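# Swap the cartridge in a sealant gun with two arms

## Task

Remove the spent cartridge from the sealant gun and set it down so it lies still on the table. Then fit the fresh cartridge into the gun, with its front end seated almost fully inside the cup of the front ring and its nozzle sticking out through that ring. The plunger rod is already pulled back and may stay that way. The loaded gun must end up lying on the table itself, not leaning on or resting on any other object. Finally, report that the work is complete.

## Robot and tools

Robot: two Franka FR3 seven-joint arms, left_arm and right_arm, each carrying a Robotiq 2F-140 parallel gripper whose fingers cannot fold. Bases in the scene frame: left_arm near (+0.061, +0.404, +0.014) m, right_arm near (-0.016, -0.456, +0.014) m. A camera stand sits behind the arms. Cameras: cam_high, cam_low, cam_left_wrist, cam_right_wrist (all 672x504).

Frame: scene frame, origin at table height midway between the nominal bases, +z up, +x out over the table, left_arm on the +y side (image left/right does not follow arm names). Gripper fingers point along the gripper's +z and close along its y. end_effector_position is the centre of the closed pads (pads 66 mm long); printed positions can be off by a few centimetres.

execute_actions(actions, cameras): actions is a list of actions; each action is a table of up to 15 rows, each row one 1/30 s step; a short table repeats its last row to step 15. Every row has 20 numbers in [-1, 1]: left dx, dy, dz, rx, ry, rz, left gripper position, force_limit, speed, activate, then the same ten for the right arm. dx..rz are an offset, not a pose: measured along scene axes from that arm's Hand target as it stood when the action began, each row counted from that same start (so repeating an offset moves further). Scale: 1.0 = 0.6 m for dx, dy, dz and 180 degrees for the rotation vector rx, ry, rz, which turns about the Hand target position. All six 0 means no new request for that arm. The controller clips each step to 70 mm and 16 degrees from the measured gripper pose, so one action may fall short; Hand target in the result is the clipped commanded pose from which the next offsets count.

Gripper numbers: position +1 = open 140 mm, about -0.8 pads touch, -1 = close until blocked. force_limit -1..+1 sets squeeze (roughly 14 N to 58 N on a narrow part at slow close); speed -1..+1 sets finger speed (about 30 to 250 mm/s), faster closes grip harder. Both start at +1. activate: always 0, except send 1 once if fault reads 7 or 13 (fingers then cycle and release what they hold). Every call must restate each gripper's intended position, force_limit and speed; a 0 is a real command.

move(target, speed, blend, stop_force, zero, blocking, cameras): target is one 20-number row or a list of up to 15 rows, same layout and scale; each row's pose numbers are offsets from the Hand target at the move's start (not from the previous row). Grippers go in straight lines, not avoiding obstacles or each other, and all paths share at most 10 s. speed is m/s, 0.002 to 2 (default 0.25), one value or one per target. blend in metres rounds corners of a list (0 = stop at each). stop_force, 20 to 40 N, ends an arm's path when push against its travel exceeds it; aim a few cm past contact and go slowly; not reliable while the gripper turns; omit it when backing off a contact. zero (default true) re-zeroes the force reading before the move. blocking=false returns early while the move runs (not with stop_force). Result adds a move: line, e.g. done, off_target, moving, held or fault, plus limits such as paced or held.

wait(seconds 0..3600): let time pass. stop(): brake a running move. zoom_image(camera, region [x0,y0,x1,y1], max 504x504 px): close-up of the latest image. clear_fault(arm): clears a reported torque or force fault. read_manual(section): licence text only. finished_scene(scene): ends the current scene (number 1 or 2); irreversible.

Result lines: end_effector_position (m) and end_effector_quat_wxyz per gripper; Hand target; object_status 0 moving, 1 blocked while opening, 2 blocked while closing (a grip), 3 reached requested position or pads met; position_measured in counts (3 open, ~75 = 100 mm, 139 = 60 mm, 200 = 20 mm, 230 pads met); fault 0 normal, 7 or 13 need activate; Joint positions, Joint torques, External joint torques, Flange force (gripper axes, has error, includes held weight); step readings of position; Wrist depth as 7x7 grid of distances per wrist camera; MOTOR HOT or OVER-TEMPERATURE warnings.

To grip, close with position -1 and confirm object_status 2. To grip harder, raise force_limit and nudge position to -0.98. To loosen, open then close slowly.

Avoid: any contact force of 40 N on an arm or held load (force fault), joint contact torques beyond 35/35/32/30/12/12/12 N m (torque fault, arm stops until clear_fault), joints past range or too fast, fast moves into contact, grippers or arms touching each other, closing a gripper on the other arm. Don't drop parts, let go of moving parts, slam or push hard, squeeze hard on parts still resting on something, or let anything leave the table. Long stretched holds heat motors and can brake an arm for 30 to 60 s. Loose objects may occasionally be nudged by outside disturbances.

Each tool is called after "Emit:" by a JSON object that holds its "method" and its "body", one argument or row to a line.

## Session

Emit:
{"method": "execute_actions", "body": {
  "actions": []
}}

Emit:
{"method": "zoom_image", "body": {
  "camera": "cam_high",
  "region": [200, 100, 640, 430]
}}

Scene clock: 0.00 s.
left_arm: end_effector_position=(+0.5446, +0.9102, +0.1612) position_measured=3 object_status=3 fault=0 end_effector_quat_wxyz=(+0.034, -0.435, +0.874, +0.215) | right_arm: end_effector_position=(+0.5386, -0.5983, +0.2755) position_measured=3 object_status=3 fault=0 end_effector_quat_wxyz=(+0.429, +0.828, +0.157, -0.324)
Joint positions: left_arm=[0.757 0.413 -0.078 -1.773 0.584 2.262 0.956] | right_arm=[0.161 0.593 0.038 -1.445 -0.869 1.252 -1.662]
Joint velocities: within noise
Joint torques (N m): no reading
External joint torques (N m): no reading
Flange force (N): no reading
Wrist depth (mm): cam_left_wrist=[200 211 228 249 271 1190 1299 / 215 229 248 272 1231 1323 1430 / 242 251 277 1217 1366 1522 1718 / 253 132 1253 1374 1544 150 118 / - 142 1402 1555 1566 1392 112 / - 1469 1614 1853 1439 1411 - / - 1614 1869 2068 1459 - -] | cam_right_wrist=[- - - - - - 1280 / 359 396 478 - - - - / - - - 2101 - - - / - 131 - 2043 2142 151 114 / - 116 2184 - 2062 - 109 / - - - - - 1811 - / - 3276 - 2970 - - -]
Hand target: left_arm +0.5446, +0.9102, +0.1612; +0.034, -0.435, +0.874, +0.215 | right_arm +0.5386, -0.5983, +0.2755; +0.429, +0.828, +0.157, -0.324
Tool commands: left_gripper/position=+1.0 left_gripper/force_limit=+1.0 left_gripper/speed=+1.0 left_gripper/activate=+0.0 right_gripper/position=+1.0 right_gripper/force_limit=+1.0 right_gripper/speed=+1.0 right_gripper/activate=+0.0

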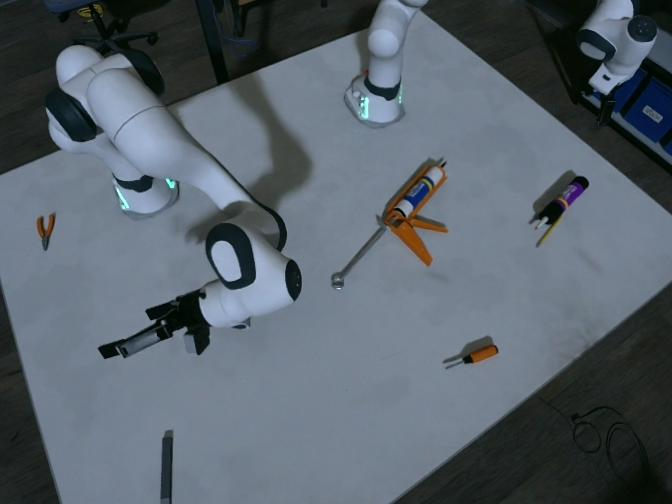

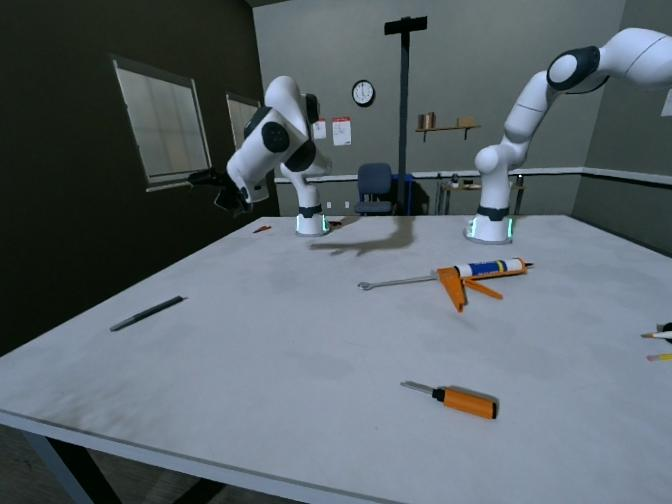

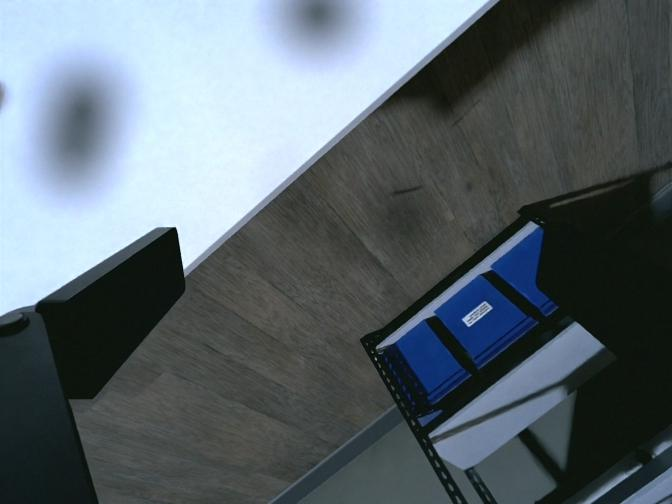

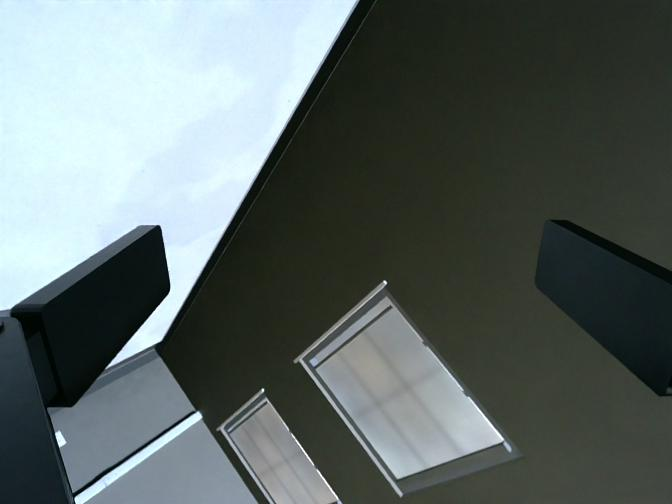

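Scaled by 1.145 from the camera's image (finer frame: 960x720).

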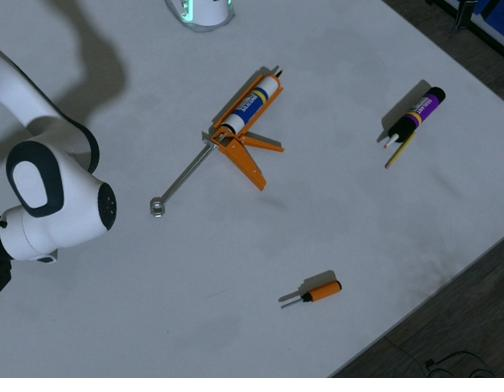

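Emit:
{"method": "move", "body": {
  "target": [-0.05,-0.7,0.148,-0.103,-0.1022,0.2985,1,1,1,0,0,0,0,0,0,0,1,1,1,0],
  "speed": 0.4
}}

Emit:
{"method": "move", "body": {
  "target": [-0.0277,-0.4787,0,0,0,0,1,1,1,0,0,0,0,0,0,0,1,1,1,0],
  "speed": 0.4,
  "cameras": ["cam_left_wrist"]
}}

Scene clock: 22.43 s.
left_arm: end_effector_position=(+0.5136, +0.4911, +0.2493) position_measured=3 object_status=3 fault=0 end_effector_quat_wxyz=(+0.001, +0.804, -0.594, -0.001) | right_arm: end_effector_position=(+0.5386, -0.5983, +0.2755) position_measured=3 object_status=3 fault=0 end_effector_quat_wxyz=(+0.429, +0.828, +0.157, -0.324)
Joint positions: left_arm=[0.584 -0.286 -0.351 -2.321 -0.108 2.046 -0.022] | right_arm=[0.161 0.593 0.038 -1.445 -0.869 1.252 -1.662]
Joint velocities: left_arm=[0 0.002 0.001 0.001 0.002 0 -0.007] | right_arm=[within noise]
Joint torques (N m): left_arm=[0.5 -20.48 2.05 25.01 0.38 2.69 -0.18] | right_arm=[-0.34 -50.04 0.08 22.53 -1.54 -0.28 0.16]
External joint torques (N m): left_arm=[0.57 0.34 -0.51 0.76 -0.28 0.12 -0.18] | right_arm=[-0.13 -2.03 0.56 0.48 0.08 0.18 0.11]
Flange force (N): left_arm=[1.0 -3.7 -0.6] | right_arm=[-5.0 -1.0 1.9]
Wrist depth (mm): cam_left_wrist=[340 338 338 339 333 313 337 / 362 354 353 360 348 350 366 / 372 376 371 379 378 378 375 / - 132 - 404 398 141 117 / - 121 429 - - - 112 / - 466 - - - - - / - 1746 - - - - -] | cam_right_wrist=[296 330 - - - - - / - - 506 - 1740 - - / - - - - - 1547 - / - 125 - - - - 114 / - 116 - - - - 109 / - - - - - - - / - 3712 4842 - - - -]
Hand target: left_arm +0.5146, +0.4902, +0.2500; +0.000, +0.807, -0.591, +0.001 | right_arm +0.5386, -0.5983, +0.2755; +0.429, +0.828, +0.157, -0.324
Off the commanded pose: left_arm 0.002 m, 0 deg | right_arm 0.000 m, 0 deg.
move: done; limits=paced

Scene clock: 24.73 s.
left_arm: end_effector_position=(+0.4987, +0.2039, +0.2500) position_measured=3 object_status=3 fault=0 end_effector_quat_wxyz=(-0.001, +0.805, -0.594, +0.001) | right_arm: end_effector_position=(+0.5386, -0.5983, +0.2755) position_measured=3 object_status=3 fault=0 end_effector_quat_wxyz=(+0.429, +0.828, +0.157, -0.324)
Joint positions: left_arm=[0.48 -0.32 -0.827 -2.258 -0.259 2.027 -0.524] | right_arm=[0.161 0.593 0.038 -1.445 -0.869 1.252 -1.662]
Joint velocities: left_arm=[-0.001 0 -0.001 -0.001 0 0 -0.006] | right_arm=[within noise]
Joint torques (N m): left_arm=[0.67 -12.21 6.2 25.08 0.7 2.28 -0.21] | right_arm=[-0.29 -50.11 0.13 22.58 -1.52 -0.31 0.14]
External joint torques (N m): left_arm=[0.76 0.45 -0.52 1.41 0.01 -0.33 -0.21] | right_arm=[-0.17 -2.21 0.54 0.55 0.09 0.14 0.1]
Flange force (N): left_arm=[5.8 -6.2 -2.2] | right_arm=[-5.3 -0.9 1.9]
Wrist depth (mm): cam_left_wrist=[336 336 334 348 335 - - / - 352 326 332 338 353 - / 389 386 387 348 357 - - / - 122 405 360 391 140 118 / - 114 - 392 421 - 112 / - 468 478 455 468 - - / - - 508 481 491 - -] | cam_right_wrist=[- - 415 543 - - - / - 404 468 - - - - / - 460 663 - - - - / - 125 - - 1768 - 120 / - 116 - - - - 109 / - 3010 - - - - - / 3480 3324 - - - - -]
Hand target: left_arm +0.4980, +0.2030, +0.2500; +0.000, +0.807, -0.591, +0.001 | right_arm +0.5386, -0.5983, +0.2755; +0.429, +0.828, +0.157, -0.324
Off the commanded pose: left_arm 0.001 m, 0 deg | right_arm 0.000 m, 0 deg.
move: done

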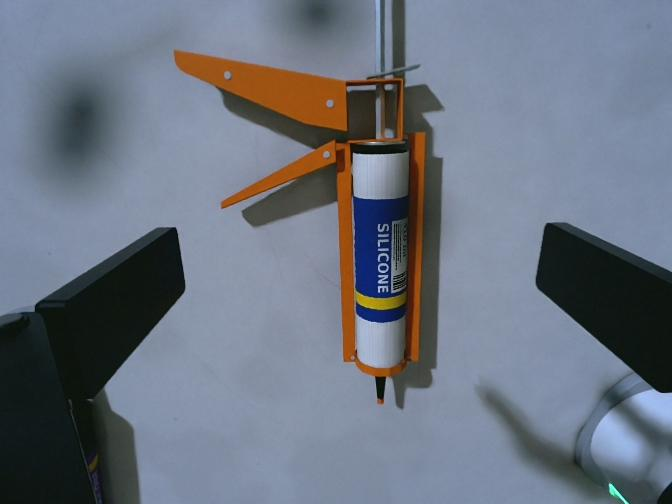

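Emit:
{"method": "move", "body": {
  "target": [-0.0963,0.1222,-0.295,0,0,0.0133,0,-1,-1,0,0,0,0,0,0,0,1,1,1,0],
  "speed": 0.2,
  "cameras": ["cam_left_wrist","cam_low"]
}}

Emit:
{"method": "zoom_image", "body": {
  "camera": "cam_low",
  "region": [420, 200, 580, 320]
}}

Scene clock: 37.40 s.
left_arm: end_effector_position=(+0.4403, +0.2762, +0.0737) position_measured=129 object_status=0 fault=0 end_effector_quat_wxyz=(+0.001, +0.820, -0.572, +0.001) | right_arm: end_effector_position=(+0.5386, -0.5983, +0.2755) position_measured=3 object_status=3 fault=0 end_effector_quat_wxyz=(+0.429, +0.828, +0.157, -0.324)
Joint positions: left_arm=[0.51 -0.212 -0.859 -2.711 -0.294 2.553 -0.464] | right_arm=[0.161 0.593 0.038 -1.445 -0.869 1.252 -1.662]
Joint torques (N m): left_arm=[0.57 -12.03 3.15 19.15 0.94 2.76 0.01] | right_arm=[-0.26 -50.07 0.1 22.53 -1.54 -0.29 0.1]
External joint torques (N m): left_arm=[0.73 1.2 -0.38 0.41 0.5 0.15 0.01] | right_arm=[0.01 -2.27 0.62 0.54 0.08 0.16 0.06]
Flange force (N): left_arm=[5.5 -8.6 8.2] | right_arm=[-5.6 -1.0 1.8]
Wrist depth (mm): cam_left_wrist=[171 163 182 142 162 183 183 / 194 194 191 148 172 193 196 / 206 206 203 159 180 204 202 / 216 219 148 168 171 211 217 / - 90 112 179 202 83 90 / - 69 66 194 252 - 71 / - - 270 267 268 - -] | cam_right_wrist=[- - 399 - - - - / - - 466 - - 1485 - / 396 - - - - 1614 - / - 144 - 2296 2503 144 114 / - 116 3375 - - - 109 / - - - - - - - / - - - 3324 2101 - -]
Hand target: left_arm +0.4402, +0.2763, +0.0730; +0.000, +0.819, -0.574, +0.001 | right_arm +0.5386, -0.5983, +0.2755; +0.429, +0.828, +0.157, -0.324
Off the commanded pose: left_arm 0.001 m, 0 deg | right_arm 0.000 m, 0 deg.
move: done
Images, in order (width x height): cam_low 672x504, cam_left_wrist 672x504.

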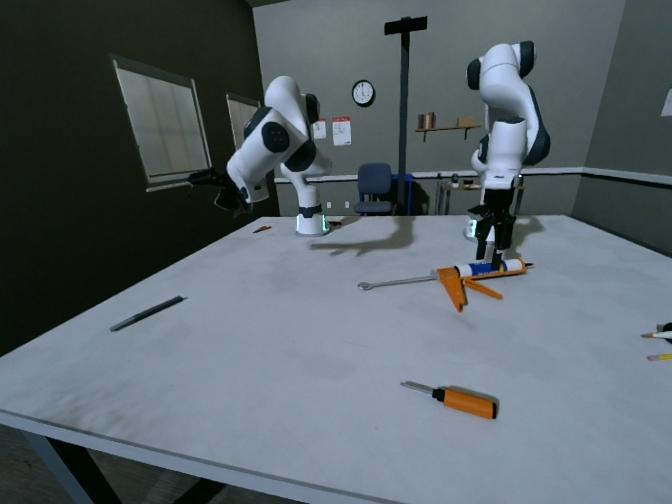

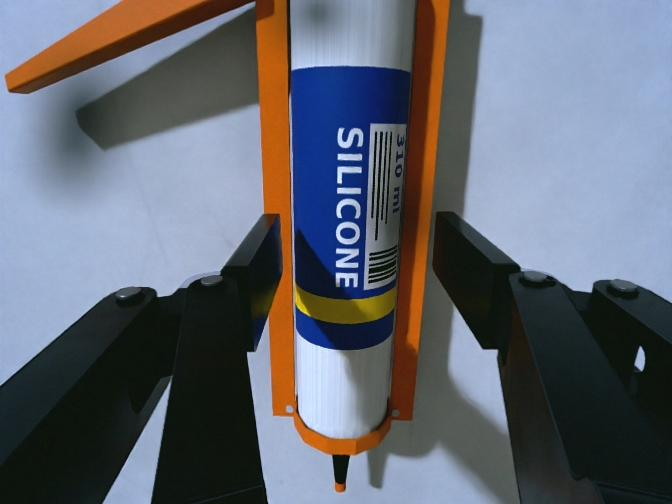

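Scaled by 3.150 from the camera's image (finer frame: 960x720).

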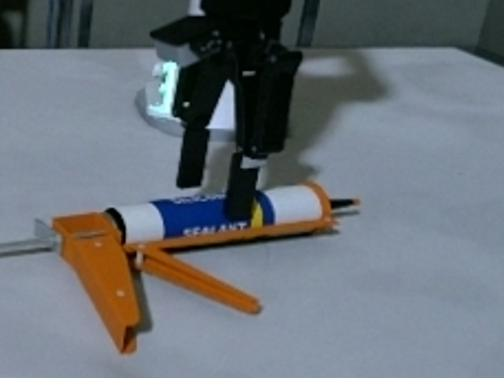

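Emit:
{"method": "move", "body": {
  "target": [
    [0.0062,0.0022,-0.0,0,0,-0.0085,0,-1,-1,0,0,0,0,0,0,0,1,1,1,0],
    [0.0062,0.0022,-0.021,0,0,-0.0085,0,-1,-1,0,0,0,0,0,0,0,1,1,1,0],
    [0.0062,0.0022,-0.021,0,0,-0.0085,-1,-1,-1,0,0,0,0,0,0,0,1,1,1,0]
  ],
  "speed": 0.06,
  "cameras": ["cam_left_wrist"]
}}

Emit:
{"method": "move", "body": {
  "target": [0.0058,-0.0171,0,0,0,0,-1,-1,-1,0,0,0,0,0,0,0,1,1,1,0],
  "speed": 0.04,
  "cameras": ["cam_left_wrist"]
}}

Scene clock: 46.90 s.
left_arm: end_effector_position=(+0.4437, +0.2779, +0.0607) position_measured=158 object_status=0 fault=0 end_effector_quat_wxyz=(+0.001, +0.811, -0.585, +0.000) | right_arm: end_effector_position=(+0.5386, -0.5983, +0.2755) position_measured=3 object_status=3 fault=0 end_effector_quat_wxyz=(+0.429, +0.828, +0.157, -0.324)
Joint positions: left_arm=[0.548 -0.151 -0.884 -2.71 -0.232 2.602 -0.471] | right_arm=[0.161 0.593 0.038 -1.445 -0.869 1.252 -1.662]
Joint torques (N m): left_arm=[0.96 -12.75 2.1 18.82 0.79 2.73 -0.18] | right_arm=[-0.34 -50.07 0.12 22.51 -1.53 -0.29 0.16]
External joint torques (N m): left_arm=[1.07 1.26 -0.53 0.49 0.39 0.1 -0.18] | right_arm=[-0.09 -2.21 0.63 0.51 0.09 0.16 0.12]
Flange force (N): left_arm=[6.7 -10.2 10.7] | right_arm=[-5.5 -1.1 2.0]
Wrist depth (mm): cam_left_wrist=[152 155 155 130 153 172 171 / 181 181 181 136 156 179 181 / 193 193 189 144 167 192 192 / 205 207 199 152 155 - 206 / 217 86 79 164 168 78 83 / - 71 - 184 195 - 72 / - - - 223 - - 67] | cam_right_wrist=[292 - - - - 1475 1237 / - - 475 - - - - / 423 428 - - - - - / 448 133 - - - - 126 / - 117 - 2531 - - 109 / - 4203 2590 2684 2227 - - / - 2931 - - - 1920 -]
Hand target: left_arm +0.4439, +0.2776, +0.0604; +0.000, +0.811, -0.585, +0.001 | right_arm +0.5386, -0.5983, +0.2755; +0.429, +0.828, +0.157, -0.324
Off the commanded pose: left_arm 0.000 m, 0 deg | right_arm 0.000 m, 0 deg.
move: done

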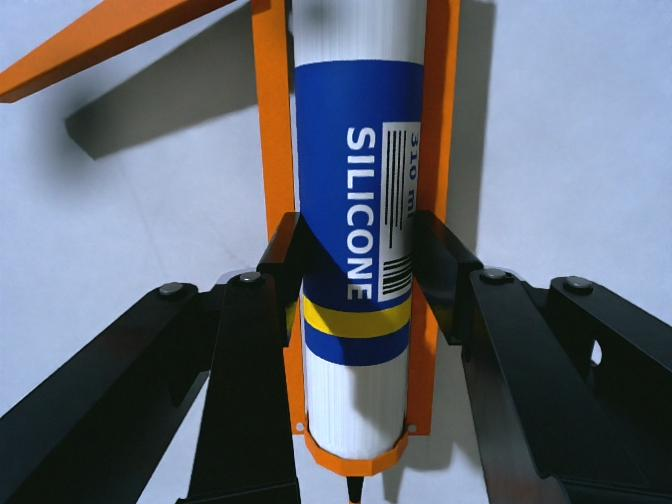

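Scene clock: 48.00 s.
left_arm: end_effector_position=(+0.4466, +0.2684, +0.0603) position_measured=158 object_status=2 fault=0 end_effector_quat_wxyz=(+0.001, +0.810, -0.586, +0.000) | right_arm: end_effector_position=(+0.5386, -0.5983, +0.2755) position_measured=3 object_status=3 fault=0 end_effector_quat_wxyz=(+0.429, +0.828, +0.157, -0.324)
Joint positions: left_arm=[0.562 -0.13 -0.912 -2.692 -0.204 2.602 -0.509] | right_arm=[0.161 0.593 0.038 -1.445 -0.869 1.252 -1.662]
Joint velocities: left_arm=[0 0 0 0 0 0 -0.007] | right_arm=[within noise]
Joint torques (N m): left_arm=[0.42 -12.77 1.51 20.03 0.79 2.78 -0.28] | right_arm=[-0.3 -50.02 0.17 22.53 -1.54 -0.3 0.17]
External joint torques (N m): left_arm=[0.48 1.21 -0.88 1.68 0.39 0.16 -0.28] | right_arm=[-0.2 -1.9 0.58 0.4 0.08 0.15 0.13]
Flange force (N): left_arm=[10.0 -11.6 10.2] | right_arm=[-4.9 -1.1 2.0]
Wrist depth (mm): cam_left_wrist=[167 149 154 130 147 172 170 / 181 181 180 136 156 181 181 / 192 192 190 145 165 192 193 / 205 205 131 152 157 204 205 / 216 86 79 165 168 - 79 / - 71 - 179 190 - 69 / - - - 195 208 - 67] | cam_right_wrist=[299 328 407 506 - 1401 - / - 409 523 - - - 1266 / 393 464 541 1796 - - - / - 125 - - - 142 121 / - 115 - - - - 109 / - - - - - 1872 104 / - - - - 2560 - -]
Hand target: left_arm +0.4474, +0.2674, +0.0604; +0.000, +0.811, -0.585, +0.001 | right_arm +0.5386, -0.5983, +0.2755; +0.429, +0.828, +0.157, -0.324
Off the commanded pose: left_arm 0.001 m, 0 deg | right_arm 0.000 m, 0 deg.
move: done

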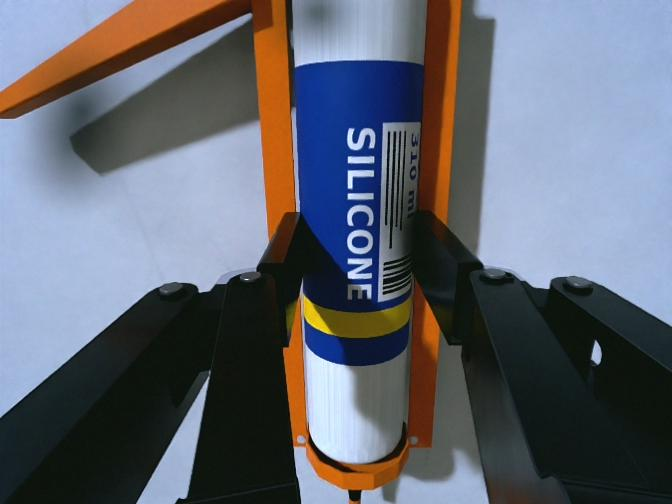

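Emit:
{"method": "move", "body": {
  "target": [
    [0,0,0.015,-0.0316,-0.0105,0,-1,-1,-1,0,0,0,0,0,0,0,1,1,1,0],
    [0.0027,-0.0082,0.04,-0.0633,-0.0209,0,-1,-1,-1,0,0,0,0,0,0,0,1,1,1,0],
    [0.0181,-0.0547,0.0515,-0.0633,-0.0209,0,-1,-1,-1,0,0,0,0,0,0,0,1,1,1,0],
    [0.0334,-0.1011,0.076,-0.0633,-0.0209,0,-1,-1,-1,0,0,0,0,0,0,0,1,1,1,0]
  ],
  "speed": 0.06,
  "blend": [0,0,0.005,0],
  "cameras": ["cam_left_wrist","cam_low"]
}}

Emit:
{"method": "zoom_image", "body": {
  "camera": "cam_low",
  "region": [400, 200, 560, 320]
}}

Scene clock: 59.70 s.
left_arm: end_effector_position=(+0.4678, +0.2070, +0.1063) position_measured=158 object_status=2 fault=0 end_effector_quat_wxyz=(+0.061, +0.806, -0.583, +0.087) | right_arm: end_effector_position=(+0.5386, -0.5983, +0.2755) position_measured=3 object_status=3 fault=0 end_effector_quat_wxyz=(+0.429, +0.828, +0.157, -0.324)
Joint positions: left_arm=[0.317 -0.204 -0.715 -2.657 -0.562 2.578 -0.268] | right_arm=[0.161 0.593 0.038 -1.445 -0.869 1.252 -1.662]
Joint velocities: left_arm=[-0.001 0 0.002 0.001 0 0 -0.006] | right_arm=[within noise]
Joint torques (N m): left_arm=[0.68 -15.24 2.51 21.23 1.13 2.41 -0.12] | right_arm=[-0.35 -50.08 0.2 22.49 -1.53 -0.3 0.11]
External joint torques (N m): left_arm=[0.74 1.01 -0.57 1.41 0.52 -0.29 -0.12] | right_arm=[-0.12 -2.21 0.7 0.5 0.08 0.17 0.06]
Flange force (N): left_arm=[6.1 -8.7 3.8] | right_arm=[-5.5 -1.0 2.0]
Wrist depth (mm): cam_left_wrist=[235 204 202 129 231 231 230 / 238 237 232 136 235 236 235 / 245 242 214 144 239 242 240 / 249 252 246 152 157 246 246 / 255 86 79 165 166 83 84 / - 71 - 178 226 - 70 / - - - 230 229 - 67] | cam_right_wrist=[- 336 369 - - 1392 - / 352 385 466 - - - - / - - - - - - - / 445 125 - 2250 1954 142 114 / - 116 - - 2007 - 109 / - - - - - - - / - - - - - - -]
Hand target: left_arm +0.4674, +0.2067, +0.1060; +0.061, +0.807, -0.582, +0.085 | right_arm +0.5386, -0.5983, +0.2755; +0.429, +0.828, +0.157, -0.324
Off the commanded pose: left_arm 0.001 m, 0 deg | right_arm 0.000 m, 0 deg.
move: done
Images, in order (width x height): cam_low 672x504, cam_left_wrist 672x504.

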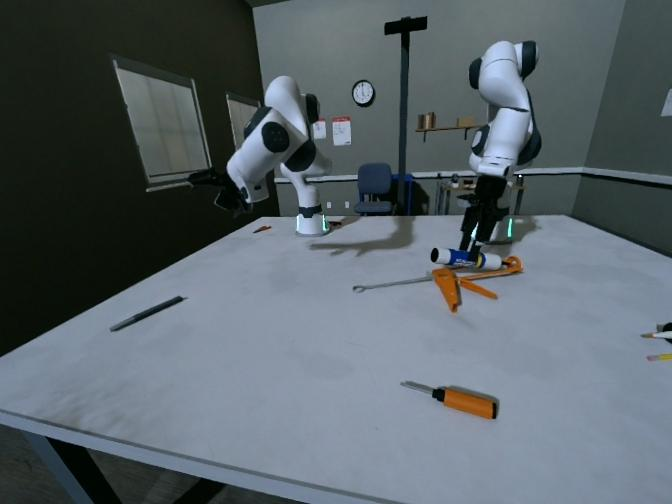

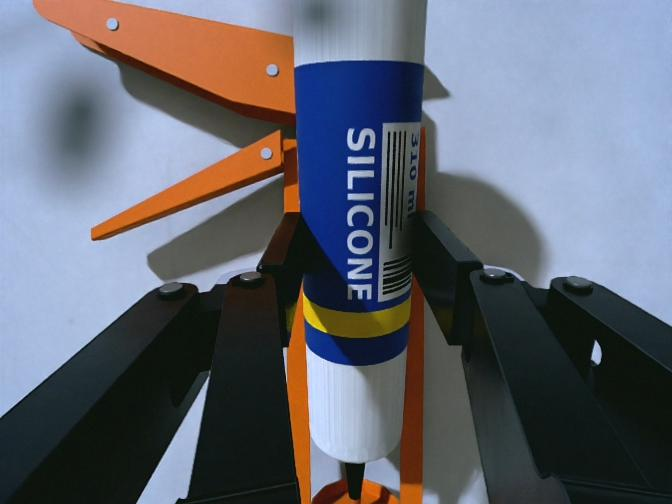

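Scaled by 3.150 from the camera's image (finer frame: 960x720).

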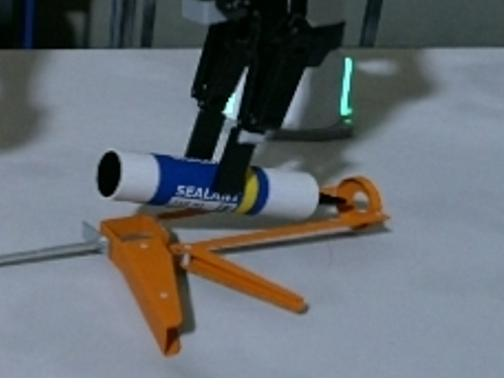

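Emit:
{"method": "move", "body": {
  "target": [
    [0.02,-0.04,0.17,0,0,0,-1,-1,-1,0,0,0,0,0,0,0,1,1,1,0],
    [0.321,0.2555,0.17,0.0633,0.0209,0,-1,-1,-1,0,0,0,0,0,0,0,1,1,1,0],
    [0.321,0.2555,-0.06,0.0633,0.0209,0,-1,-1,-1,0,0,0,0,0,0,0,1,1,1,0],
    [0.321,0.2555,-0.0775,0.0633,0.0209,0,-1,-1,-1,0,0,0,0,0,0,0,1,1,1,0]
  ],
  "speed": [0.2,0.25,0.15,0.03],
  "blend": [0.02,0.02,0,0],
  "cameras": ["cam_left_wrist","cam_low","cam_high"]
}}

Emit:
{"method": "zoom_image", "body": {
  "camera": "cam_low",
  "region": [430, 210, 590, 330]
}}

Scene clock: 80.23 s.
left_arm: end_effector_position=(+0.6606, +0.3593, +0.0621) position_measured=158 object_status=2 fault=0 end_effector_quat_wxyz=(+0.000, +0.810, -0.587, +0.001) | right_arm: end_effector_position=(+0.5386, -0.5983, +0.2755) position_measured=3 object_status=3 fault=0 end_effector_quat_wxyz=(+0.429, +0.828, +0.157, -0.324)
Joint positions: left_arm=[0.43 0.433 -0.503 -2.017 0.295 2.382 -0.587] | right_arm=[0.161 0.593 0.038 -1.445 -0.869 1.252 -1.662]
Joint velocities: left_arm=[0 0 0.001 0 0 0.003 -0.004] | right_arm=[within noise]
Joint torques (N m): left_arm=[-0.54 -36.08 -6.35 21.18 1.03 2.82 -0.17] | right_arm=[-0.33 -50.1 0.08 22.58 -1.54 -0.27 0.16]
External joint torques (N m): left_arm=[-0.74 3.1 -0.13 0.04 0.5 0.2 -0.17] | right_arm=[0 -2.2 0.65 0.57 0.08 0.19 0.12]
Flange force (N): left_arm=[5.0 -7.8 7.3] | right_arm=[-5.3 -1.0 1.7]
Wrist depth (mm): cam_left_wrist=[- 171 171 129 169 171 171 / - 181 181 136 176 183 179 / 193 193 192 144 189 192 191 / 206 205 200 152 157 202 204 / 215 86 79 165 168 78 84 / - 71 - 179 - - 69 / - - - 249 - - 67] | cam_right_wrist=[293 - - 1872 - - - / - 383 497 - - - 1303 / - 479 - - - - 1419 / - 131 - - - 143 115 / - 116 2620 1937 2205 - 109 / - - 3228 3182 - - - / - - - - 2184 - -]
Hand target: left_arm +0.6600, +0.3600, +0.0595; +0.000, +0.811, -0.585, +0.001 | right_arm +0.5386, -0.5983, +0.2755; +0.429, +0.828, +0.157, -0.324
Off the commanded pose: left_arm 0.003 m, 0 deg | right_arm 0.000 m, 0 deg.
move: done
Images, in order (width x height): cam_high 672x504, cam_low 672x504, cam_left_wrist 672x504.

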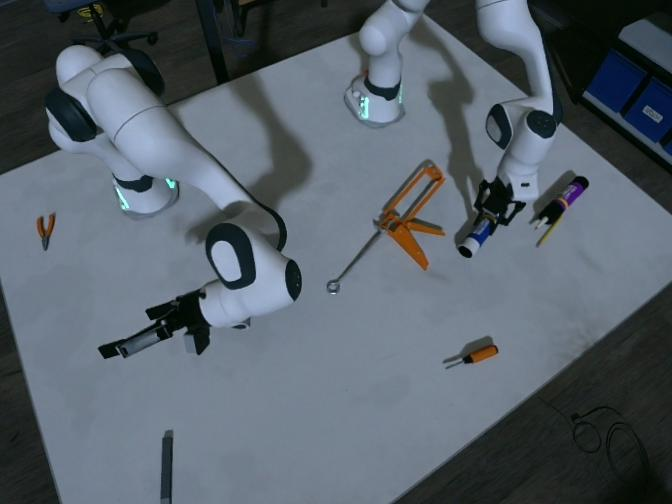

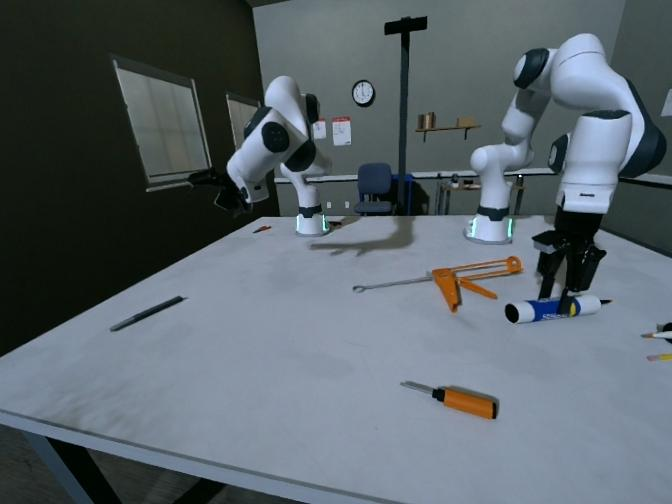

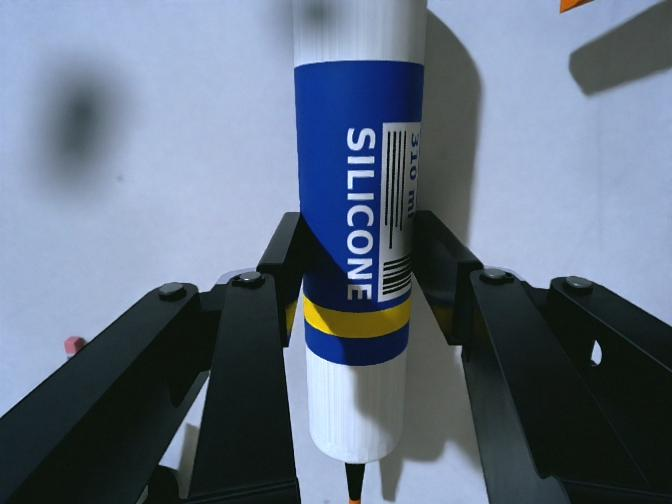

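Scaled by 3.150 from the camera's image (finer frame: 960x720).

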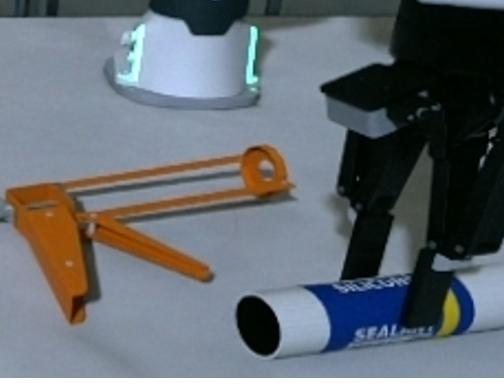

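Emit:
{"method": "move", "body": {
  "target": [
    [0,0,0,0,0,0,0.1,-1,-1,0,0,0,0,0,0,0,1,1,1,0],
    [0,0,0.08,0,0,0,0.1,-1,-1,0,0,0,0,0,0,0,1,1,1,0],
    [0.07,0.25,0.32,0,0,0,1,-1,1,0,0,0,0,0,0,0,1,1,1,0]
  ],
  "speed": [0.05,0.1,0.3],
  "blend": [0,0.01,0],
  "cameras": ["cam_left_wrist","cam_low"]
}}

Scene clock: 92.70 s.
left_arm: end_effector_position=(+0.7026, +0.5100, +0.2523) position_measured=3 object_status=0 fault=0 end_effector_quat_wxyz=(+0.000, +0.813, -0.582, +0.003) | right_arm: end_effector_position=(+0.5386, -0.5983, +0.2755) position_measured=3 object_status=3 fault=0 end_effector_quat_wxyz=(+0.429, +0.828, +0.157, -0.324)
Joint positions: left_arm=[0.642 0.342 -0.534 -1.616 0.179 1.912 -0.273] | right_arm=[0.161 0.593 0.038 -1.445 -0.869 1.252 -1.662]
Joint torques (N m): left_arm=[-0.49 -38 -5.57 25.79 1.11 2.26 0.23] | right_arm=[-0.37 -50.1 0.13 22.51 -1.53 -0.29 0.14]
External joint torques (N m): left_arm=[-0.44 2.14 -0.26 1.2 0.39 -0.36 0.23] | right_arm=[-0.28 -2.37 0.53 0.57 0.08 0.16 0.1]
Flange force (N): left_arm=[2.9 -14.8 -1.9] | right_arm=[-5.8 -0.9 2.2]
Wrist depth (mm): cam_left_wrist=[340 323 345 340 296 340 333 / - - 361 357 346 - 352 / 386 383 376 354 366 374 - / - 132 392 397 - 140 126 / - 114 427 - - - 112 / - - - - - - - / - 1732 504 527 499 502 -] | cam_right_wrist=[- - 406 - - - - / 334 391 462 - 1687 - - / - - 604 - 1602 - - / - 124 - 1580 - 143 114 / - 123 - - 2652 - 109 / - 3182 - 2716 - - - / - 3593 - - 2503 - -]
Hand target: left_arm +0.7020, +0.5100, +0.2515; +0.000, +0.811, -0.585, +0.001 | right_arm +0.5386, -0.5983, +0.2755; +0.429, +0.828, +0.157, -0.324
Off the commanded pose: left_arm 0.001 m, 0 deg | right_arm 0.000 m, 0 deg.
move: done
Images, in order (width x height): cam_low 672x504, cam_left_wrist 672x504.

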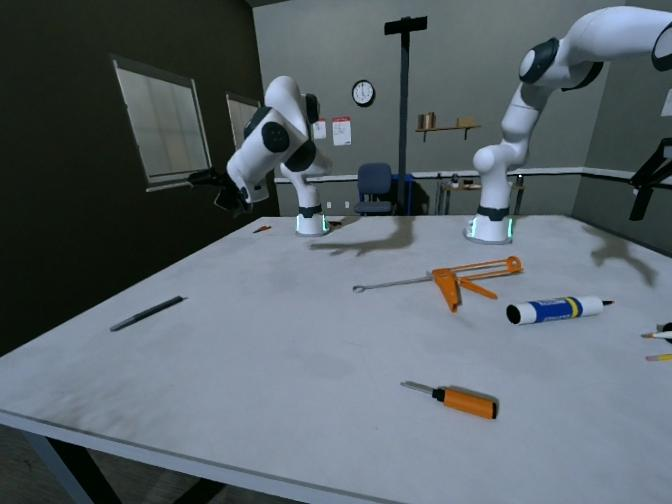

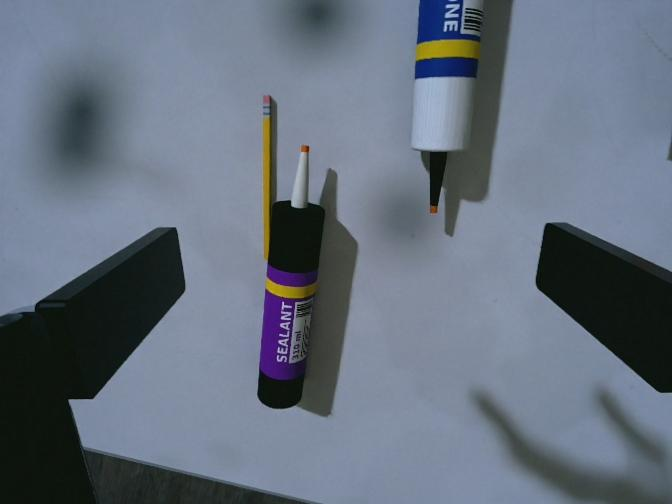

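Emit:
{"method": "move", "body": {
  "target": [0.0123,0.254,-0.086,0,0,-0.04,1,-1,1,0,0.052,0.925,0.06,0.1179,-0.3825,-0.4553,1,1,1,0],
  "speed": 0.3,
  "cameras": ["cam_left_wrist","cam_right_wrist"]
}}

Scene clock: 119.97 s.
left_arm: end_effector_position=(+0.7103, +0.6614, +0.2007) position_measured=3 object_status=3 fault=0 end_effector_quat_wxyz=(+0.000, +0.774, -0.633, +0.003) | right_arm: end_effector_position=(+0.5688, -0.0435, +0.3094) position_measured=3 object_status=3 fault=0 end_effector_quat_wxyz=(+0.002, +0.813, -0.583, -0.002)
Joint positions: left_arm=[0.796 0.551 -0.517 -1.451 0.276 1.932 0.027] | right_arm=[0.683 0.579 -0.126 -1.049 0.072 1.618 0.256]
Joint velocities: left_arm=[within noise] | right_arm=[-0.001 0.001 -0.001 -0.001 -0.002 0.003 0.002]
Joint torques (N m): left_arm=[0 -44.36 -8.01 25.3 1.02 2.23 0.18] | right_arm=[0.22 -52.43 -1.22 24.11 0.76 2.91 0.38]
External joint torques (N m): left_arm=[0.31 1.97 -0.15 1.42 0.34 -0.34 0.18] | right_arm=[0.09 -2.76 -0.01 -0.04 0.01 0.4 0.38]
Flange force (N): left_arm=[-3.2 -15.5 -1.6] | right_arm=[0.0 0.0 0.0]
Wrist depth (mm): cam_left_wrist=[288 - 295 260 292 295 299 / 316 312 309 269 309 304 310 / - 324 330 288 326 328 - / - 142 365 303 - 150 117 / - 142 376 384 371 - 112 / - 403 403 397 - - - / - 1439 1459 1469 1500 1511 -] | cam_right_wrist=[402 - - - 398 415 - / - 428 419 428 401 - - / 450 454 - 444 - - - / - 125 481 534 - 152 114 / - 124 511 482 - - 109 / - 486 555 - 541 - - / - 530 - 612 - 627 -]
Hand target: left_arm +0.7094, +0.6624, +0.1999; +0.000, +0.773, -0.635, +0.001 | right_arm +0.5698, -0.0433, +0.3115; +0.000, +0.811, -0.585, +0.000
Off the commanded pose: left_arm 0.002 m, 0 deg | right_arm 0.002 m, 0 deg.
elbow stopped short (right arm): the move would have taken joint 4 (elbow) straighter than the controller allows.
move: done

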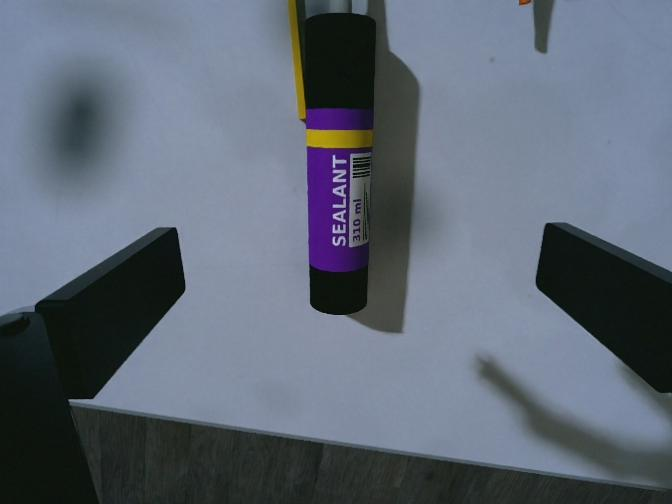

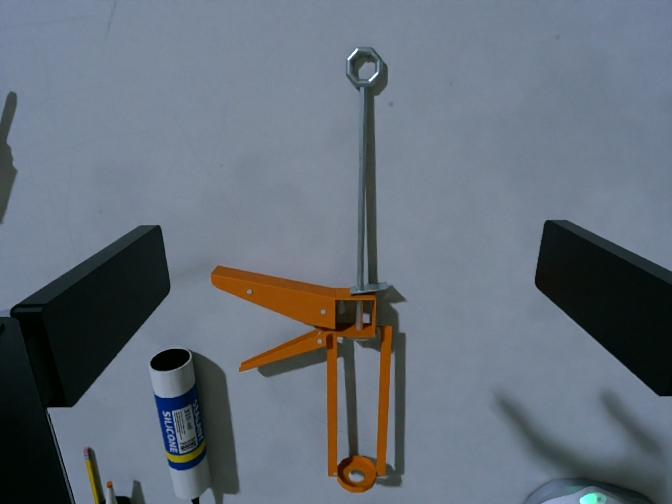

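Emit:
{"method": "move", "body": {
  "target": [
    [0.0083,0.0092,-0.1,0,0,0,0.1,-1,0,0,0,0,0,0,0,0,1,1,1,0],
    [0.0083,0.0092,-0.2317,0,0,0,0.1,-1,0,0,0,0,0,0,0,0,1,1,1,0],
    [0.0083,0.0092,-0.2317,0,0,0,-1,-0.05,-1,0,0,0,0,0,0,0,1,1,1,0],
    [0.0083,0.0092,0.1,0,0,0,-1,-0.05,-1,0,0,0,0,0,0,0,1,1,1,0]
  ],
  "speed": [0.2,0.1,0.1,0.15],
  "blend": [0.01,0,0,0],
  "cameras": ["cam_left_wrist","cam_low"]
}}

Scene clock: 156.43 s.
left_arm: end_effector_position=(+0.7127, +0.6693, +0.2562) position_measured=158 object_status=2 fault=0 end_effector_quat_wxyz=(+0.002, +0.774, -0.633, -0.002) | right_arm: end_effector_position=(+0.5691, -0.0435, +0.3095) position_measured=3 object_status=3 fault=0 end_effector_quat_wxyz=(+0.002, +0.812, -0.583, -0.002)
Joint positions: left_arm=[0.776 0.556 -0.519 -1.294 0.273 1.776 0.046] | right_arm=[0.683 0.579 -0.127 -1.049 0.072 1.618 0.257]
Joint velocities: left_arm=[0 0.001 0 0 0 -0.006 0] | right_arm=[within noise]
Joint torques (N m): left_arm=[0.15 -47.11 -8.59 27.14 0.72 2.55 0.17] | right_arm=[0.27 -52.43 -1.36 24.15 0.74 2.94 0.42]
External joint torques (N m): left_arm=[-0.04 -0.29 -1.47 3.2 -0.02 0.01 0.17] | right_arm=[0.22 -2.7 -0.08 -0.04 -0.01 0.41 0.42]
Flange force (N): left_arm=[-3.2 -18.5 -8.0] | right_arm=[0.0 0.0 0.0]
Wrist depth (mm): cam_left_wrist=[- 343 340 127 132 340 350 / - 358 361 134 357 - - / - 378 380 143 375 378 385 / - - 107 151 155 403 - / - 86 85 161 160 78 76 / - 71 - 174 - - 70 / - - - 1533 - - 67] | cam_right_wrist=[- 396 387 - 408 - 408 / 429 428 423 425 431 - 427 / 454 - - 456 455 438 474 / - 125 - 520 475 143 120 / - 124 - 482 520 - 109 / - 494 - 580 - - - / - - 602 576 - 610 -]
Hand target: left_arm +0.7144, +0.6679, +0.2599; +0.000, +0.773, -0.635, +0.001 | right_arm +0.5698, -0.0433, +0.3115; +0.000, +0.811, -0.585, +0.000
Off the commanded pose: left_arm 0.004 m, 0 deg | right_arm 0.002 m, 0 deg.
move: off_target (left_arm)
Images, in order (width x height): cam_low 672x504, cam_left_wrist 672x504.

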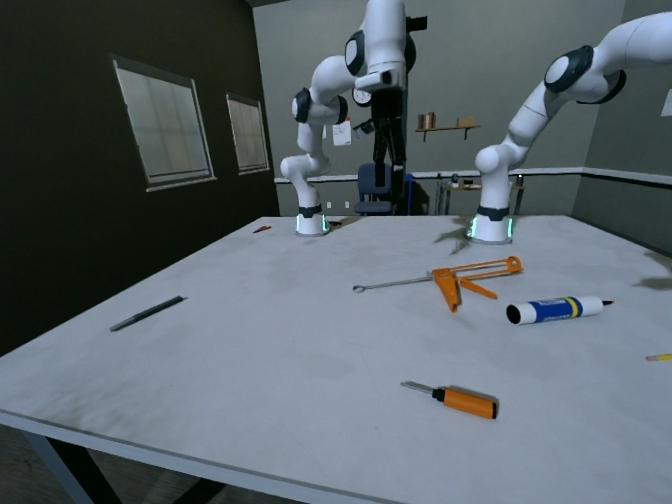

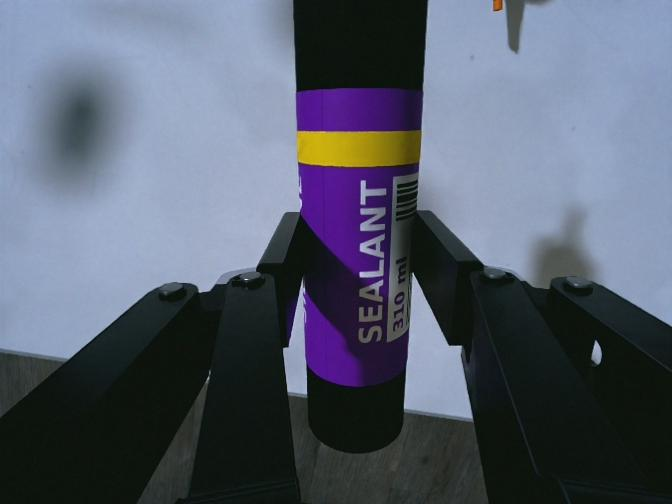

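Emit:
{"method": "move", "body": {
  "target": [
    [-0.2,-0.4,0.08,0.0134,-0.0489,-0.478,-1,-0.05,-1,0,0,0,0,0,0,0,1,1,1,0],
    [-0.4005,-0.7998,0.05,0.0268,-0.0978,-0.9557,-1,-0.05,-1,0,0,0,0,0,0,0,1,1,1,0],
    [-0.4005,-0.7998,-0.198,0.0268,-0.0978,-0.9557,-1,-0.05,-1,0,0,0,0,0,0,0,1,1,1,0]
  ],
  "speed": [0.3,0.3,0.1],
  "blend": [0.04,0.02,0],
  "cameras": ["all"]
}}

Emit:
{"method": "zoom_image", "body": {
  "camera": "cam_low",
  "region": [400, 200, 560, 320]
}}

Emit:
{"method": "zoom_image", "body": {
  "camera": "cam_right_wrist",
  "region": [250, 260, 480, 504]
}}

Scene clock: 175.10 s.
left_arm: end_effector_position=(+0.4710, +0.1893, +0.1390) position_measured=158 object_status=2 fault=0 end_effector_quat_wxyz=(+0.081, +0.582, +0.807, -0.062) | right_arm: end_effector_position=(+0.5691, -0.0435, +0.3095) position_measured=3 object_status=3 fault=0 end_effector_quat_wxyz=(+0.002, +0.812, -0.583, -0.002)
Joint positions: left_arm=[0.036 -0.222 -0.443 -2.605 -0.42 2.496 2.724] | right_arm=[0.683 0.579 -0.127 -1.049 0.072 1.618 0.257]
Joint velocities: left_arm=[0 -0.001 0 0 0.001 0.004 0.003] | right_arm=[within noise]
Joint torques (N m): left_arm=[-0.4 -19.72 2.22 23.63 0.28 3.15 0.13] | right_arm=[0.28 -52.46 -1.26 24.11 0.77 2.95 0.39]
External joint torques (N m): left_arm=[-0.32 0.04 0.1 2.31 -0.41 0.5 0.14] | right_arm=[0.23 -3.11 0 0.12 0.02 0.45 0.39]
Flange force (N): left_arm=[-3.8 4.4 0.5] | right_arm=[0.0 0.0 0.0]
Wrist depth (mm): cam_left_wrist=[- 221 221 127 217 225 227 / 250 244 - 134 237 247 246 / 270 271 269 143 249 259 278 / 300 298 117 151 154 294 308 / - 86 79 161 160 78 83 / - 71 - 173 - - 70 / - - - - - - 67] | cam_right_wrist=[- - 402 - 404 - 405 / 435 428 442 - 409 428 - / 445 438 447 432 - - - / - 144 494 479 - 142 114 / - 124 520 481 524 525 109 / - 506 562 412 - - 104 / - - 615 435 376 619 -]
Hand target: left_arm +0.4741, +0.1881, +0.1411; +0.085, +0.583, +0.806, -0.061 | right_arm +0.5698, -0.0433, +0.3115; +0.000, +0.811, -0.585, +0.000
Off the commanded pose: left_arm 0.004 m, 1 deg | right_arm 0.002 m, 0 deg.
move: off_target (left_arm)

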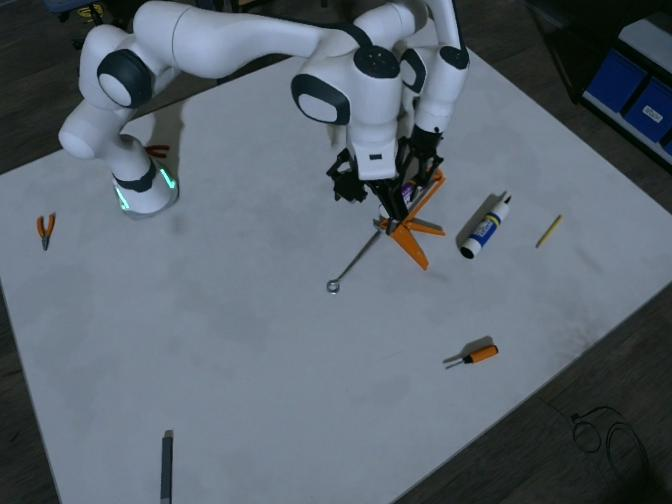

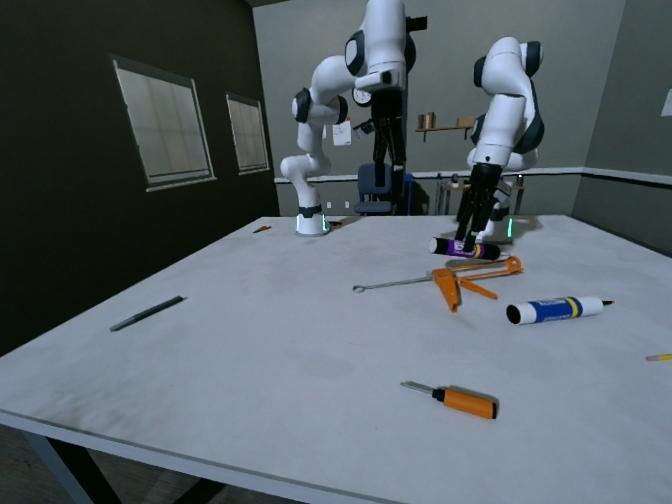

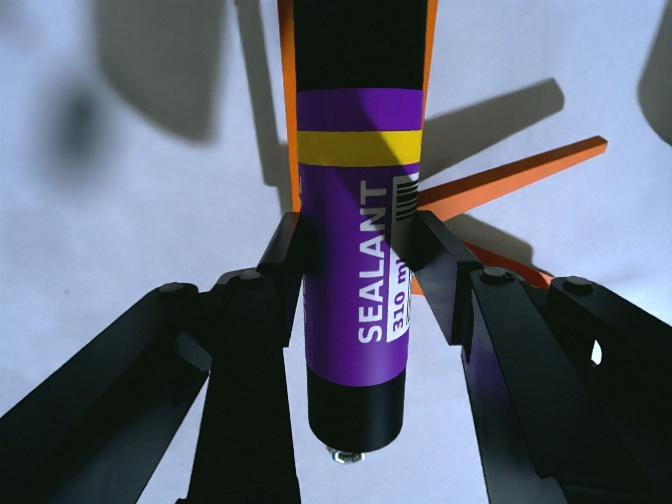

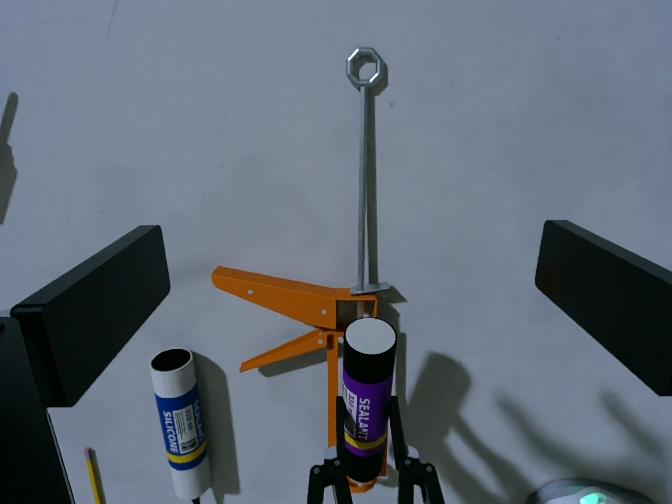

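Scaled by 3.150 from the camera's image (finer frame: 960x720).

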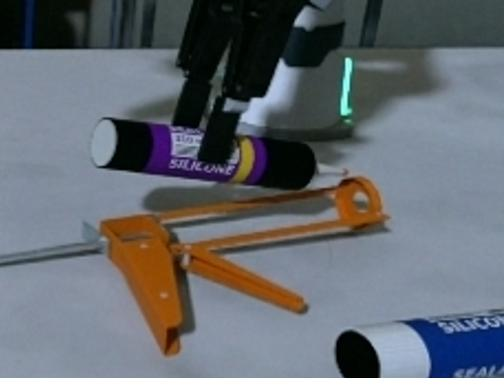

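Scaled by 2.066 from the camera's image (finer frame: 960x720).

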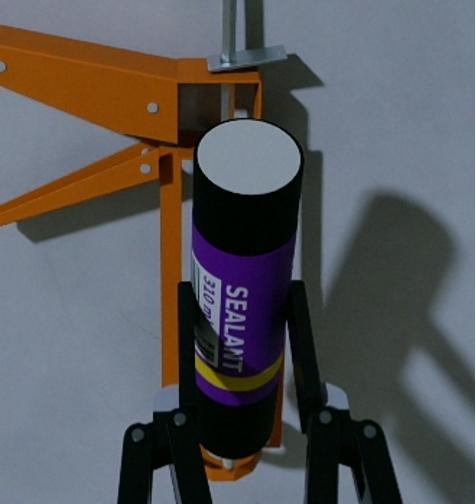

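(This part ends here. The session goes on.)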